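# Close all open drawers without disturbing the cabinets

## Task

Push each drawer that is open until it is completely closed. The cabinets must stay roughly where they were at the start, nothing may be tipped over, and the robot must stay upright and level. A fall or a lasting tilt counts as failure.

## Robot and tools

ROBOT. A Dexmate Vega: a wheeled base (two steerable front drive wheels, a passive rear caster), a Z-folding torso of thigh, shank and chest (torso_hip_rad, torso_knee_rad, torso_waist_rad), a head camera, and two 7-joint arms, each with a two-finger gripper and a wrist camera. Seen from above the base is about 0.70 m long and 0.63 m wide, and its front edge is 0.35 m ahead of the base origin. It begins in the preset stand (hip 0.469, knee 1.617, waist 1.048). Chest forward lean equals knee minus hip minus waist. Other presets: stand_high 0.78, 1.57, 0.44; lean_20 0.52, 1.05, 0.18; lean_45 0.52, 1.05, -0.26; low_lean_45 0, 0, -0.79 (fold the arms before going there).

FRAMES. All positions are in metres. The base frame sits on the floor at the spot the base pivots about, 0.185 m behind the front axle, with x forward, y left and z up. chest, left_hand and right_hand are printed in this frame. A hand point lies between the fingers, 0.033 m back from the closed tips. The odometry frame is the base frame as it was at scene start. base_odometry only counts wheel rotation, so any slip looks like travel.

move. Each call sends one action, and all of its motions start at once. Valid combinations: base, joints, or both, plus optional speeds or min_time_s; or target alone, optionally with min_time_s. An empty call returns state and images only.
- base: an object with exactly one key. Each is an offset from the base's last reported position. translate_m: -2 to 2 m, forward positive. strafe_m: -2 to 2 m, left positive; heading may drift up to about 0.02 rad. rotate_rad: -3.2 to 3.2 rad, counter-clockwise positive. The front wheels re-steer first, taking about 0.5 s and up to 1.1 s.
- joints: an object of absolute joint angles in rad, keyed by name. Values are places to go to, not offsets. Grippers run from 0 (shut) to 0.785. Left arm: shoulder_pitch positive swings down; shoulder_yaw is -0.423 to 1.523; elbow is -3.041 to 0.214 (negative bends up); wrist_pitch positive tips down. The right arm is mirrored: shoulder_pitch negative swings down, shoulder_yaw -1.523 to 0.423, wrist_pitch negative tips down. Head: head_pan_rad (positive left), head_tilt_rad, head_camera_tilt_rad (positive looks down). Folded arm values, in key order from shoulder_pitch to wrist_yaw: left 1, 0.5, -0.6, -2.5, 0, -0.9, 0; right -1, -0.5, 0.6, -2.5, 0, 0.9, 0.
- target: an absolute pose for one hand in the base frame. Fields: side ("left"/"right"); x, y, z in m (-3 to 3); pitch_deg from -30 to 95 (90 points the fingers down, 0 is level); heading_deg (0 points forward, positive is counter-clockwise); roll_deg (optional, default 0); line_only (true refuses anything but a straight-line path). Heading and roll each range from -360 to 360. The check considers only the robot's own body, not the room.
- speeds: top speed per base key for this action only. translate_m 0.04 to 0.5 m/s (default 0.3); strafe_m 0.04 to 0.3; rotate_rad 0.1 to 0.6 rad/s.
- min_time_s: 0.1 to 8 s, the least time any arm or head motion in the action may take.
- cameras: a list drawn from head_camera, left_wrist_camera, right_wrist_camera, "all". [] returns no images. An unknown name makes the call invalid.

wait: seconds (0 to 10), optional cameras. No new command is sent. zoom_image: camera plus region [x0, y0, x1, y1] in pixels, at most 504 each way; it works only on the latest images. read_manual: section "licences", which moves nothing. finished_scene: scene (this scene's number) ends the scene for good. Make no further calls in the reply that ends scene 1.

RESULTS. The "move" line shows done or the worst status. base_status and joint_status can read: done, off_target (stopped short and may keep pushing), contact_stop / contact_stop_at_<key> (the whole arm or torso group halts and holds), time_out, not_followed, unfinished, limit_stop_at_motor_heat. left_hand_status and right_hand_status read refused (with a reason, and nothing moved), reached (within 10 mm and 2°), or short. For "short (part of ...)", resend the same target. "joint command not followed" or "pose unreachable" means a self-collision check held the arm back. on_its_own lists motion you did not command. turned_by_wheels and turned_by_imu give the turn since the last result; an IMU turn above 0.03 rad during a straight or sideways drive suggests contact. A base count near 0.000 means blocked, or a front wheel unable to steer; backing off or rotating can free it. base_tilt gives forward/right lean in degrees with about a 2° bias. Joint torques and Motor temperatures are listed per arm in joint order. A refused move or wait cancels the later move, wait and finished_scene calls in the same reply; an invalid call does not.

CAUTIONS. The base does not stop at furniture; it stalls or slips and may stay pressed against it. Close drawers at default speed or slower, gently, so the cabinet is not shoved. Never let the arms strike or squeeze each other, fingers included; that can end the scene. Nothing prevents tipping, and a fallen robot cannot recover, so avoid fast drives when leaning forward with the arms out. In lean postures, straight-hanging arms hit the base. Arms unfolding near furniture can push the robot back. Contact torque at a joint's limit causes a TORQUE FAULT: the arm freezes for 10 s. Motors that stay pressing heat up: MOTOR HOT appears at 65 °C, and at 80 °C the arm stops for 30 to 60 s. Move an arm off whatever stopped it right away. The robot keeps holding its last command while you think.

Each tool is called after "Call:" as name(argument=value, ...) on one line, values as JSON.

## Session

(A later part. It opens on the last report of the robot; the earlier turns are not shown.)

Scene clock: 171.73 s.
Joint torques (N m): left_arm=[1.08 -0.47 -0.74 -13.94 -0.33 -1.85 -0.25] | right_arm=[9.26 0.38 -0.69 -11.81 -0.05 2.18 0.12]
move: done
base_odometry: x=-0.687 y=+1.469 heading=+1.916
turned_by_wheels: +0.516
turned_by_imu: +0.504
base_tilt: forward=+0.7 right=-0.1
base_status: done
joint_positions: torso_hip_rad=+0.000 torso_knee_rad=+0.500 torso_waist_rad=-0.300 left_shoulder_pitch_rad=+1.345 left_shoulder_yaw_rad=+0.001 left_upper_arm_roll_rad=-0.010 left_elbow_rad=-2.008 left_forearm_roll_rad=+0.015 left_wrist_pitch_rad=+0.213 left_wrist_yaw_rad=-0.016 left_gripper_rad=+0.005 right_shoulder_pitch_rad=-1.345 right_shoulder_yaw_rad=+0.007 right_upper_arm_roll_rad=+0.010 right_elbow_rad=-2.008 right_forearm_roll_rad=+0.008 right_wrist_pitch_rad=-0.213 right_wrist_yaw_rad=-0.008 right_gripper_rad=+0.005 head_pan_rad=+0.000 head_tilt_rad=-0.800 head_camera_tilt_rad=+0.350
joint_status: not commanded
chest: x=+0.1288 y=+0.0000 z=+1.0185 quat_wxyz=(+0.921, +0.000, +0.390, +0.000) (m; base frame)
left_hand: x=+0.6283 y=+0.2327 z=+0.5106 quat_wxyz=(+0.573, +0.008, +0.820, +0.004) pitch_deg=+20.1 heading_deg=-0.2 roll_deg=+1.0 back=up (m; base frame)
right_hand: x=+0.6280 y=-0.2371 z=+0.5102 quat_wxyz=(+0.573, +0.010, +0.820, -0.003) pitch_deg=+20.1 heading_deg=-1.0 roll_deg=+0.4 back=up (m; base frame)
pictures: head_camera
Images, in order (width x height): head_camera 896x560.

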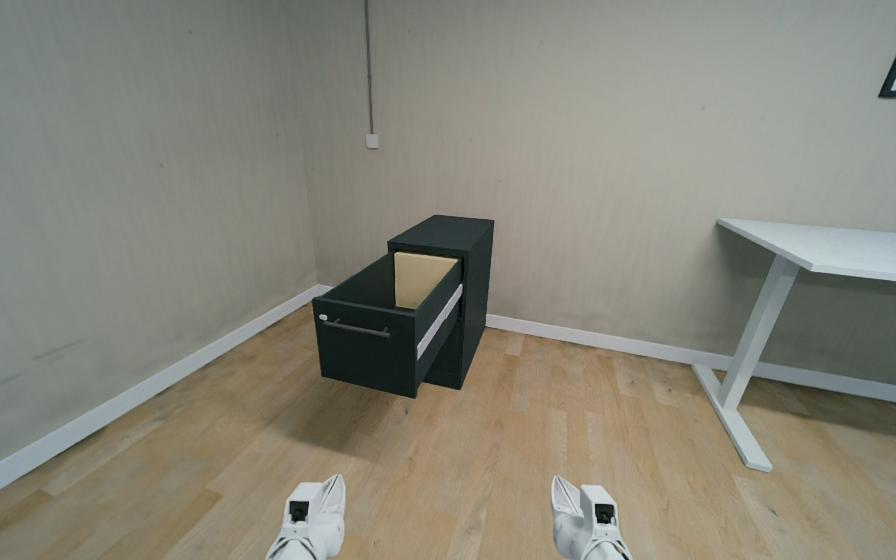

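Call:
move(base={"rotate_rad": -0.293})

Call:
move(base={"strafe_m": 0.345}, cameras=["head_camera"])

Call:
move(base={"translate_m": 0.33}, cameras=["head_camera", "left_wrist_camera"])

Scene clock: 199.30 s.
Joint torques (N m): left_arm=[0.77 -2.03 1.5 -13.93 0.21 -1.59 -0.03] | right_arm=[8.57 1.04 -0.84 -12.17 -0.02 2.19 0.28]
move: done
base_odometry: x=-0.687 y=+1.469 heading=+1.623
turned_by_wheels: -0.293
turned_by_imu: -0.287
base_tilt: forward=+0.6 right=+0.0
base_status: done
joint_positions: torso_hip_rad=+0.000 torso_knee_rad=+0.500 torso_waist_rad=-0.300 left_shoulder_pitch_rad=+1.345 left_shoulder_yaw_rad=+0.001 left_upper_arm_roll_rad=-0.010 left_elbow_rad=-2.008 left_forearm_roll_rad=+0.015 left_wrist_pitch_rad=+0.213 left_wrist_yaw_rad=-0.016 left_gripper_rad=+0.005 right_shoulder_pitch_rad=-1.345 right_shoulder_yaw_rad=+0.007 right_upper_arm_roll_rad=+0.010 right_elbow_rad=-2.008 right_forearm_roll_rad=+0.008 right_wrist_pitch_rad=-0.213 right_wrist_yaw_rad=-0.008 right_gripper_rad=+0.005 head_pan_rad=+0.000 head_tilt_rad=-0.800 head_camera_tilt_rad=+0.350
joint_status: not commanded
chest: x=+0.1288 y=+0.0000 z=+1.0185 quat_wxyz=(+0.921, +0.000, +0.390, +0.000) (m; base frame)
left_hand: x=+0.6283 y=+0.2327 z=+0.5106 quat_wxyz=(+0.573, +0.008, +0.820, +0.004) pitch_deg=+20.1 heading_deg=-0.2 roll_deg=+1.0 back=up (m; base frame)
right_hand: x=+0.6280 y=-0.2371 z=+0.5102 quat_wxyz=(+0.573, +0.010, +0.820, -0.003) pitch_deg=+20.1 heading_deg=-1.0 roll_deg=+0.4 back=up (m; base frame)
pictures: none

Scene clock: 202.40 s.
Joint torques (N m): left_arm=[-0.18 0.18 -0.41 -12.99 0.14 -1.82 -0.37] | right_arm=[9.07 0.78 -0.83 -11.83 -0.03 1.96 0.21]
move: done
base_odometry: x=-1.030 y=+1.449 heading=+1.628
turned_by_wheels: +0.005
turned_by_imu: +0.003
base_tilt: forward=+0.6 right=+0.0
base_status: done
joint_positions: torso_hip_rad=+0.000 torso_knee_rad=+0.500 torso_waist_rad=-0.300 left_shoulder_pitch_rad=+1.345 left_shoulder_yaw_rad=+0.001 left_upper_arm_roll_rad=-0.010 left_elbow_rad=-2.008 left_forearm_roll_rad=+0.015 left_wrist_pitch_rad=+0.213 left_wrist_yaw_rad=-0.016 left_gripper_rad=+0.005 right_shoulder_pitch_rad=-1.345 right_shoulder_yaw_rad=+0.007 right_upper_arm_roll_rad=+0.010 right_elbow_rad=-2.008 right_forearm_roll_rad=+0.008 right_wrist_pitch_rad=-0.213 right_wrist_yaw_rad=-0.008 right_gripper_rad=+0.005 head_pan_rad=+0.000 head_tilt_rad=-0.800 head_camera_tilt_rad=+0.350
joint_status: not commanded
chest: x=+0.1288 y=+0.0000 z=+1.0185 quat_wxyz=(+0.921, +0.000, +0.390, +0.000) (m; base frame)
left_hand: x=+0.6283 y=+0.2327 z=+0.5106 quat_wxyz=(+0.573, +0.008, +0.820, +0.004) pitch_deg=+20.1 heading_deg=-0.2 roll_deg=+1.0 back=up (m; base frame)
right_hand: x=+0.6280 y=-0.2371 z=+0.5102 quat_wxyz=(+0.573, +0.010, +0.820, -0.003) pitch_deg=+20.1 heading_deg=-1.0 roll_deg=+0.4 back=up (m; base frame)
pictures: head_camera
Images, in order (width x height): head_camera 896x560.

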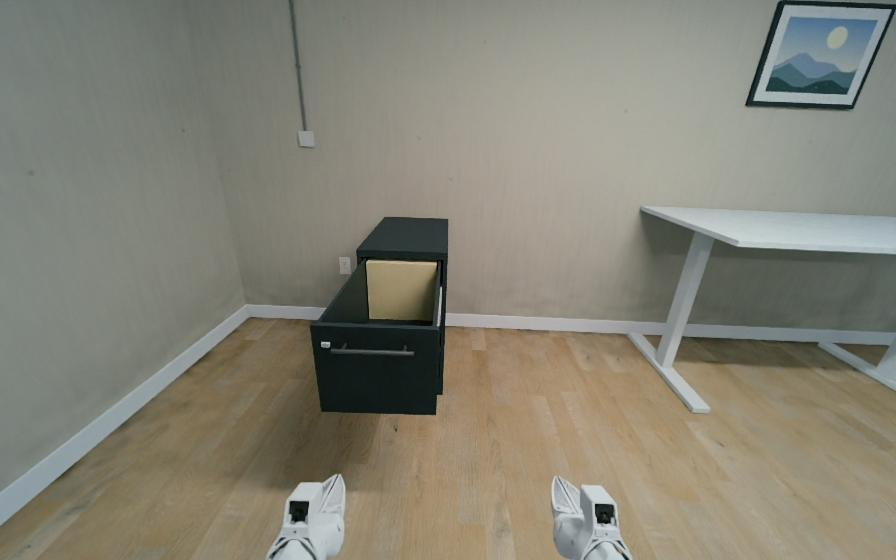

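Scene clock: 205.60 s.
Joint torques (N m): left_arm=[-3.7 0.24 -0.62 -13.41 0.1 -2.15 -0.1] | right_arm=[8.79 -0.05 -0.42 -12.12 -0.1 1.92 0.21]
move: done
base_odometry: x=-1.050 y=+1.779 heading=+1.628
turned_by_wheels: +0.000
turned_by_imu: +0.000
base_tilt: forward=+0.6 right=-0.1
base_status: done
joint_positions: torso_hip_rad=+0.000 torso_knee_rad=+0.500 torso_waist_rad=-0.300 left_shoulder_pitch_rad=+1.345 left_shoulder_yaw_rad=+0.001 left_upper_arm_roll_rad=-0.010 left_elbow_rad=-2.008 left_forearm_roll_rad=+0.015 left_wrist_pitch_rad=+0.213 left_wrist_yaw_rad=-0.016 left_gripper_rad=+0.005 right_shoulder_pitch_rad=-1.345 right_shoulder_yaw_rad=+0.007 right_upper_arm_roll_rad=+0.010 right_elbow_rad=-2.008 right_forearm_roll_rad=+0.008 right_wrist_pitch_rad=-0.213 right_wrist_yaw_rad=-0.008 right_gripper_rad=+0.005 head_pan_rad=+0.000 head_tilt_rad=-0.800 head_camera_tilt_rad=+0.350
joint_status: not commanded
chest: x=+0.1289 y=+0.0000 z=+1.0185 quat_wxyz=(+0.921, +0.000, +0.390, +0.000) (m; base frame)
left_hand: x=+0.6282 y=+0.2327 z=+0.5104 quat_wxyz=(+0.573, +0.008, +0.820, +0.004) pitch_deg=+20.1 heading_deg=-0.2 roll_deg=+1.0 back=up (m; base frame)
right_hand: x=+0.6280 y=-0.2371 z=+0.5103 quat_wxyz=(+0.573, +0.010, +0.820, -0.003) pitch_deg=+20.1 heading_deg=-1.0 roll_deg=+0.4 back=up (m; base frame)
pictures: head_camera, left_wrist_camera
Images, in order (width x height): head_camera 896x560, left_wrist_camera 672x420.

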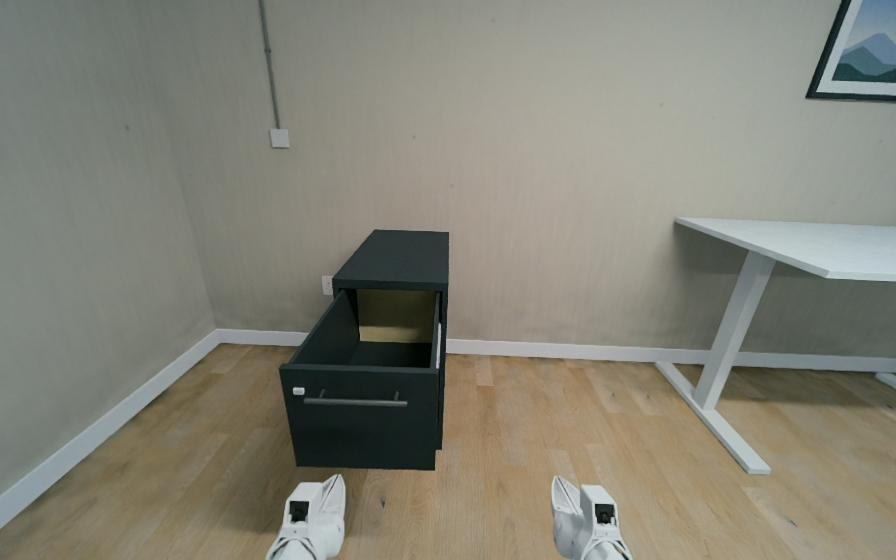

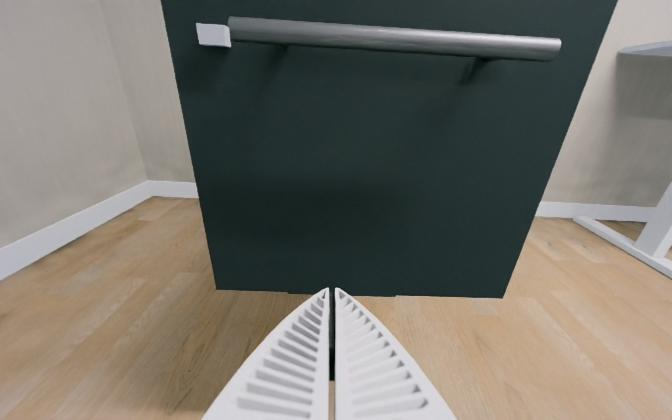

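Call:
move(base={"translate_m": 0.15})

Call:
move(base={"translate_m": 0.335}, speeds={"translate_m": 0.17}, cameras=["head_camera", "left_wrist_camera"])

Scene clock: 216.57 s.
Joint torques (N m): left_arm=[-3.87 2.27 1.8 -13.41 0.13 -3.12 0.16] | right_arm=[9.14 0.02 -0.66 -11.47 -0.01 2.6 0.2]
move: done
base_odometry: x=-1.059 y=+1.928 heading=+1.628
turned_by_wheels: +0.000
turned_by_imu: +0.001
base_tilt: forward=+0.7 right=-0.1
base_status: done
joint_positions: torso_hip_rad=+0.000 torso_knee_rad=+0.500 torso_waist_rad=-0.300 left_shoulder_pitch_rad=+1.345 left_shoulder_yaw_rad=+0.001 left_upper_arm_roll_rad=-0.010 left_elbow_rad=-2.008 left_forearm_roll_rad=+0.015 left_wrist_pitch_rad=+0.213 left_wrist_yaw_rad=-0.016 left_gripper_rad=+0.005 right_shoulder_pitch_rad=-1.345 right_shoulder_yaw_rad=+0.007 right_upper_arm_roll_rad=+0.010 right_elbow_rad=-2.008 right_forearm_roll_rad=+0.008 right_wrist_pitch_rad=-0.213 right_wrist_yaw_rad=-0.008 right_gripper_rad=+0.005 head_pan_rad=+0.000 head_tilt_rad=-0.800 head_camera_tilt_rad=+0.350
joint_status: not commanded
chest: x=+0.1289 y=+0.0000 z=+1.0185 quat_wxyz=(+0.921, +0.000, +0.390, +0.000) (m; base frame)
left_hand: x=+0.6282 y=+0.2327 z=+0.5104 quat_wxyz=(+0.573, +0.008, +0.820, +0.004) pitch_deg=+20.1 heading_deg=-0.2 roll_deg=+1.0 back=up (m; base frame)
right_hand: x=+0.6280 y=-0.2371 z=+0.5103 quat_wxyz=(+0.573, +0.010, +0.820, -0.003) pitch_deg=+20.1 heading_deg=-1.0 roll_deg=+0.4 back=up (m; base frame)
pictures: none

Scene clock: 219.63 s.
Joint torques (N m): left_arm=[-5.01 0.02 1.87 -12.21 0.24 -2.71 -0.03] | right_arm=[7.94 0.38 -0.53 -11.88 -0.02 2.01 0.09]
move: done
base_odometry: x=-1.079 y=+2.263 heading=+1.627
turned_by_wheels: +0.000
turned_by_imu: +0.000
base_tilt: forward=+0.7 right=+0.0
base_status: done
joint_positions: torso_hip_rad=+0.000 torso_knee_rad=+0.500 torso_waist_rad=-0.300 left_shoulder_pitch_rad=+1.345 left_shoulder_yaw_rad=+0.001 left_upper_arm_roll_rad=-0.010 left_elbow_rad=-2.008 left_forearm_roll_rad=+0.015 left_wrist_pitch_rad=+0.213 left_wrist_yaw_rad=-0.016 left_gripper_rad=+0.005 right_shoulder_pitch_rad=-1.345 right_shoulder_yaw_rad=+0.007 right_upper_arm_roll_rad=+0.010 right_elbow_rad=-2.008 right_forearm_roll_rad=+0.008 right_wrist_pitch_rad=-0.213 right_wrist_yaw_rad=-0.008 right_gripper_rad=+0.005 head_pan_rad=+0.000 head_tilt_rad=-0.800 head_camera_tilt_rad=+0.350
joint_status: not commanded
chest: x=+0.1288 y=+0.0000 z=+1.0185 quat_wxyz=(+0.921, +0.000, +0.390, +0.000) (m; base frame)
left_hand: x=+0.6282 y=+0.2327 z=+0.5104 quat_wxyz=(+0.573, +0.008, +0.820, +0.004) pitch_deg=+20.1 heading_deg=-0.2 roll_deg=+1.0 back=up (m; base frame)
right_hand: x=+0.6280 y=-0.2371 z=+0.5103 quat_wxyz=(+0.573, +0.010, +0.820, -0.003) pitch_deg=+20.1 heading_deg=-1.0 roll_deg=+0.4 back=up (m; base frame)
pictures: head_camera, left_wrist_camera
Images, in order (width x height): head_camera 896x560, left_wrist_camera 672x420.

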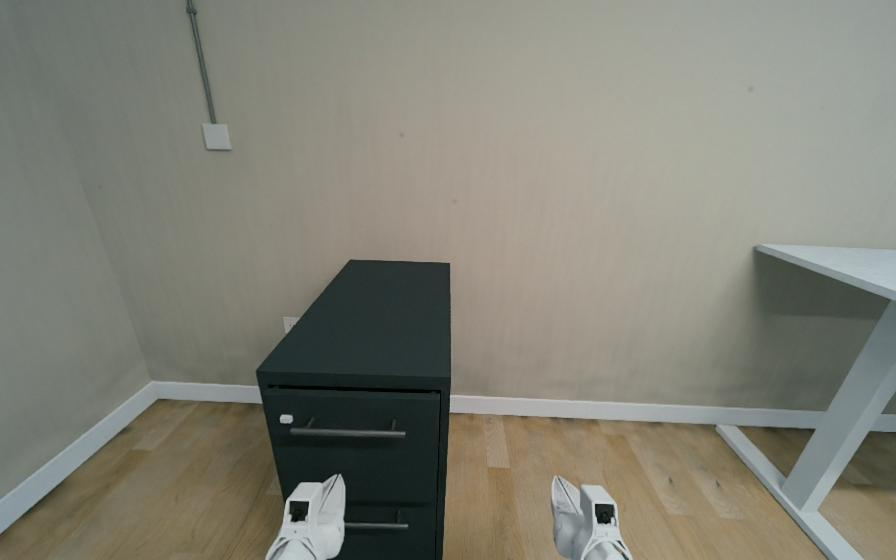

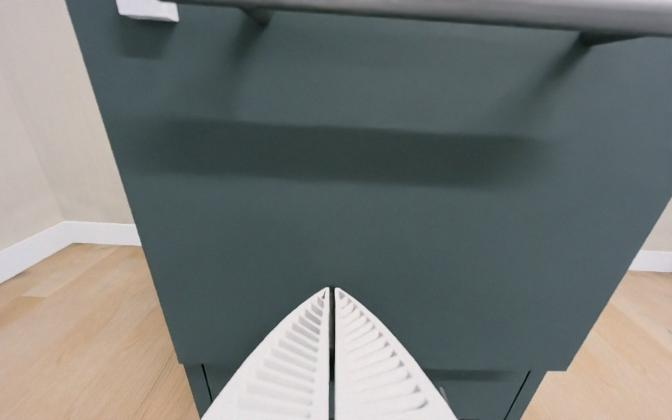

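Call:
move(base={"translate_m": 0.035}, speeds={"translate_m": 0.1}, cameras=["head_camera", "left_wrist_camera"])

Call:
zoom_image(camera="head_camera", region=[240, 350, 480, 560])

Scene clock: 225.57 s.
Joint torques (N m): left_arm=[-19.44 3.2 -0.96 -16.77 0.14 -4.96 -0.33] | right_arm=[8.89 0.7 -0.64 -12.34 -0.08 2.22 0.18]
move: done
base_odometry: x=-1.081 y=+2.298 heading=+1.627
turned_by_wheels: +0.000
turned_by_imu: +0.001
base_tilt: forward=+0.6 right=+0.0
base_status: done
joint_positions: torso_hip_rad=+0.000 torso_knee_rad=+0.500 torso_waist_rad=-0.300 left_shoulder_pitch_rad=+1.346 left_shoulder_yaw_rad=+0.001 left_upper_arm_roll_rad=-0.010 left_elbow_rad=-2.007 left_forearm_roll_rad=+0.015 left_wrist_pitch_rad=+0.214 left_wrist_yaw_rad=-0.016 left_gripper_rad=+0.005 right_shoulder_pitch_rad=-1.345 right_shoulder_yaw_rad=+0.007 right_upper_arm_roll_rad=+0.010 right_elbow_rad=-2.008 right_forearm_roll_rad=+0.008 right_wrist_pitch_rad=-0.213 right_wrist_yaw_rad=-0.008 right_gripper_rad=+0.005 head_pan_rad=+0.000 head_tilt_rad=-0.800 head_camera_tilt_rad=+0.350
joint_status: not commanded
chest: x=+0.1287 y=+0.0000 z=+1.0185 quat_wxyz=(+0.921, +0.000, +0.389, +0.000) (m; base frame)
left_hand: x=+0.6276 y=+0.2327 z=+0.5097 quat_wxyz=(+0.572, +0.008, +0.820, +0.004) pitch_deg=+20.2 heading_deg=-0.2 roll_deg=+1.0 back=up (m; base frame)
right_hand: x=+0.6280 y=-0.2371 z=+0.5104 quat_wxyz=(+0.573, +0.010, +0.820, -0.003) pitch_deg=+20.1 heading_deg=-1.0 roll_deg=+0.4 back=up (m; base frame)
pictures: head_camera, left_wrist_camera
Images, in order (width x height): head_camera 896x560, left_wrist_camera 672x420.

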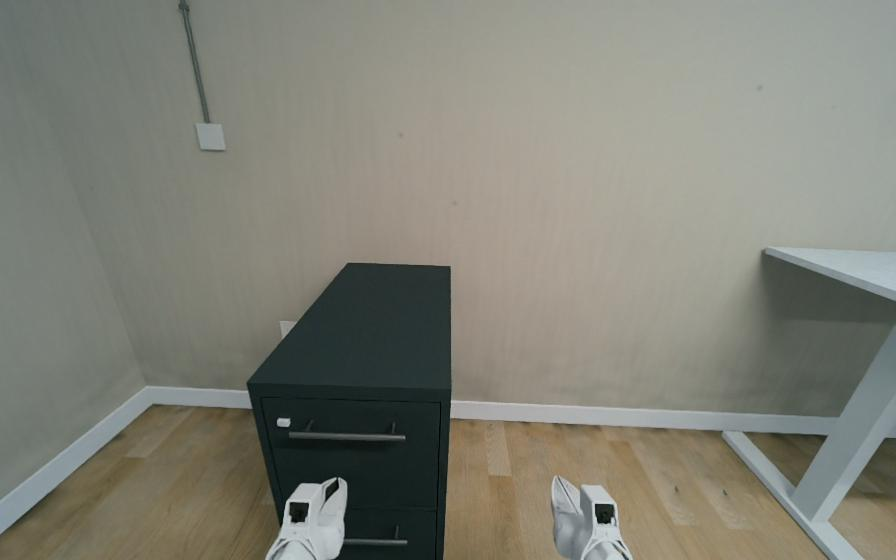

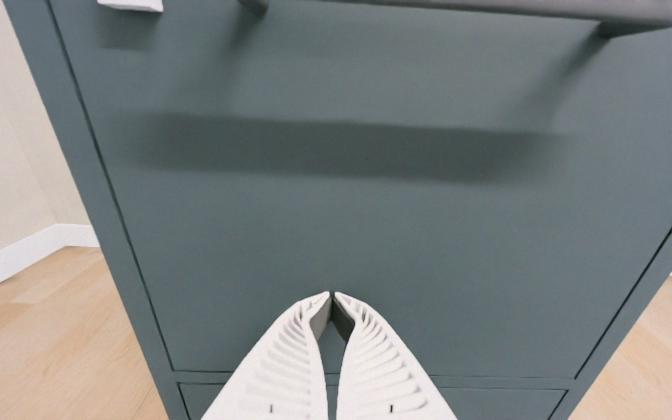

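Scaled by 2.100 from the camera's 896x560 image, which has a finer 960x600 frame.

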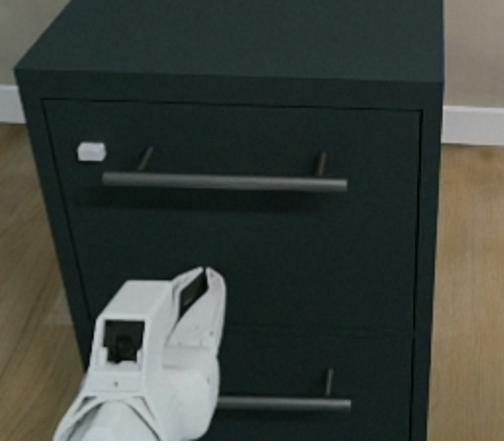

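Call:
move(base={"translate_m": -0.2}, cameras=["head_camera"])

Scene clock: 231.73 s.
Joint torques (N m): left_arm=[-5.52 -2.94 -0.49 -14.23 0.02 -2.22 0.17] | right_arm=[8.66 1.03 -0.68 -12.04 0.03 1.92 0.17]
move: done
base_odometry: x=-1.069 y=+2.098 heading=+1.628
turned_by_wheels: +0.000
turned_by_imu: +0.001
base_tilt: forward=+0.7 right=-0.1
base_status: done
joint_positions: torso_hip_rad=+0.000 torso_knee_rad=+0.500 torso_waist_rad=-0.300 left_shoulder_pitch_rad=+1.345 left_shoulder_yaw_rad=+0.001 left_upper_arm_roll_rad=-0.010 left_elbow_rad=-2.008 left_forearm_roll_rad=+0.015 left_wrist_pitch_rad=+0.213 left_wrist_yaw_rad=-0.016 left_gripper_rad=+0.005 right_shoulder_pitch_rad=-1.345 right_shoulder_yaw_rad=+0.007 right_upper_arm_roll_rad=+0.010 right_elbow_rad=-2.008 right_forearm_roll_rad=+0.008 right_wrist_pitch_rad=-0.213 right_wrist_yaw_rad=-0.008 right_gripper_rad=+0.005 head_pan_rad=+0.000 head_tilt_rad=-0.800 head_camera_tilt_rad=+0.350
joint_status: not commanded
chest: x=+0.1288 y=+0.0000 z=+1.0185 quat_wxyz=(+0.921, +0.000, +0.389, +0.000) (m; base frame)
left_hand: x=+0.6281 y=+0.2327 z=+0.5104 quat_wxyz=(+0.573, +0.008, +0.820, +0.004) pitch_deg=+20.1 heading_deg=-0.2 roll_deg=+1.0 back=up (m; base frame)
right_hand: x=+0.6280 y=-0.2371 z=+0.5103 quat_wxyz=(+0.573, +0.010, +0.820, -0.003) pitch_deg=+20.1 heading_deg=-1.0 roll_deg=+0.4 back=up (m; base frame)
pictures: head_camera
Images, in order (width x height): head_camera 896x560.

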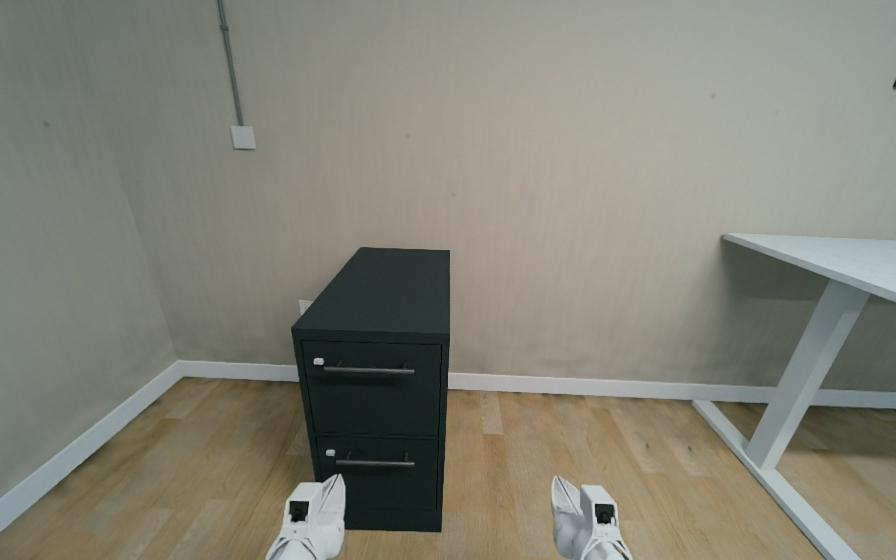

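Call:
finished_scene(scene=3)

The scene is finished: the task was done.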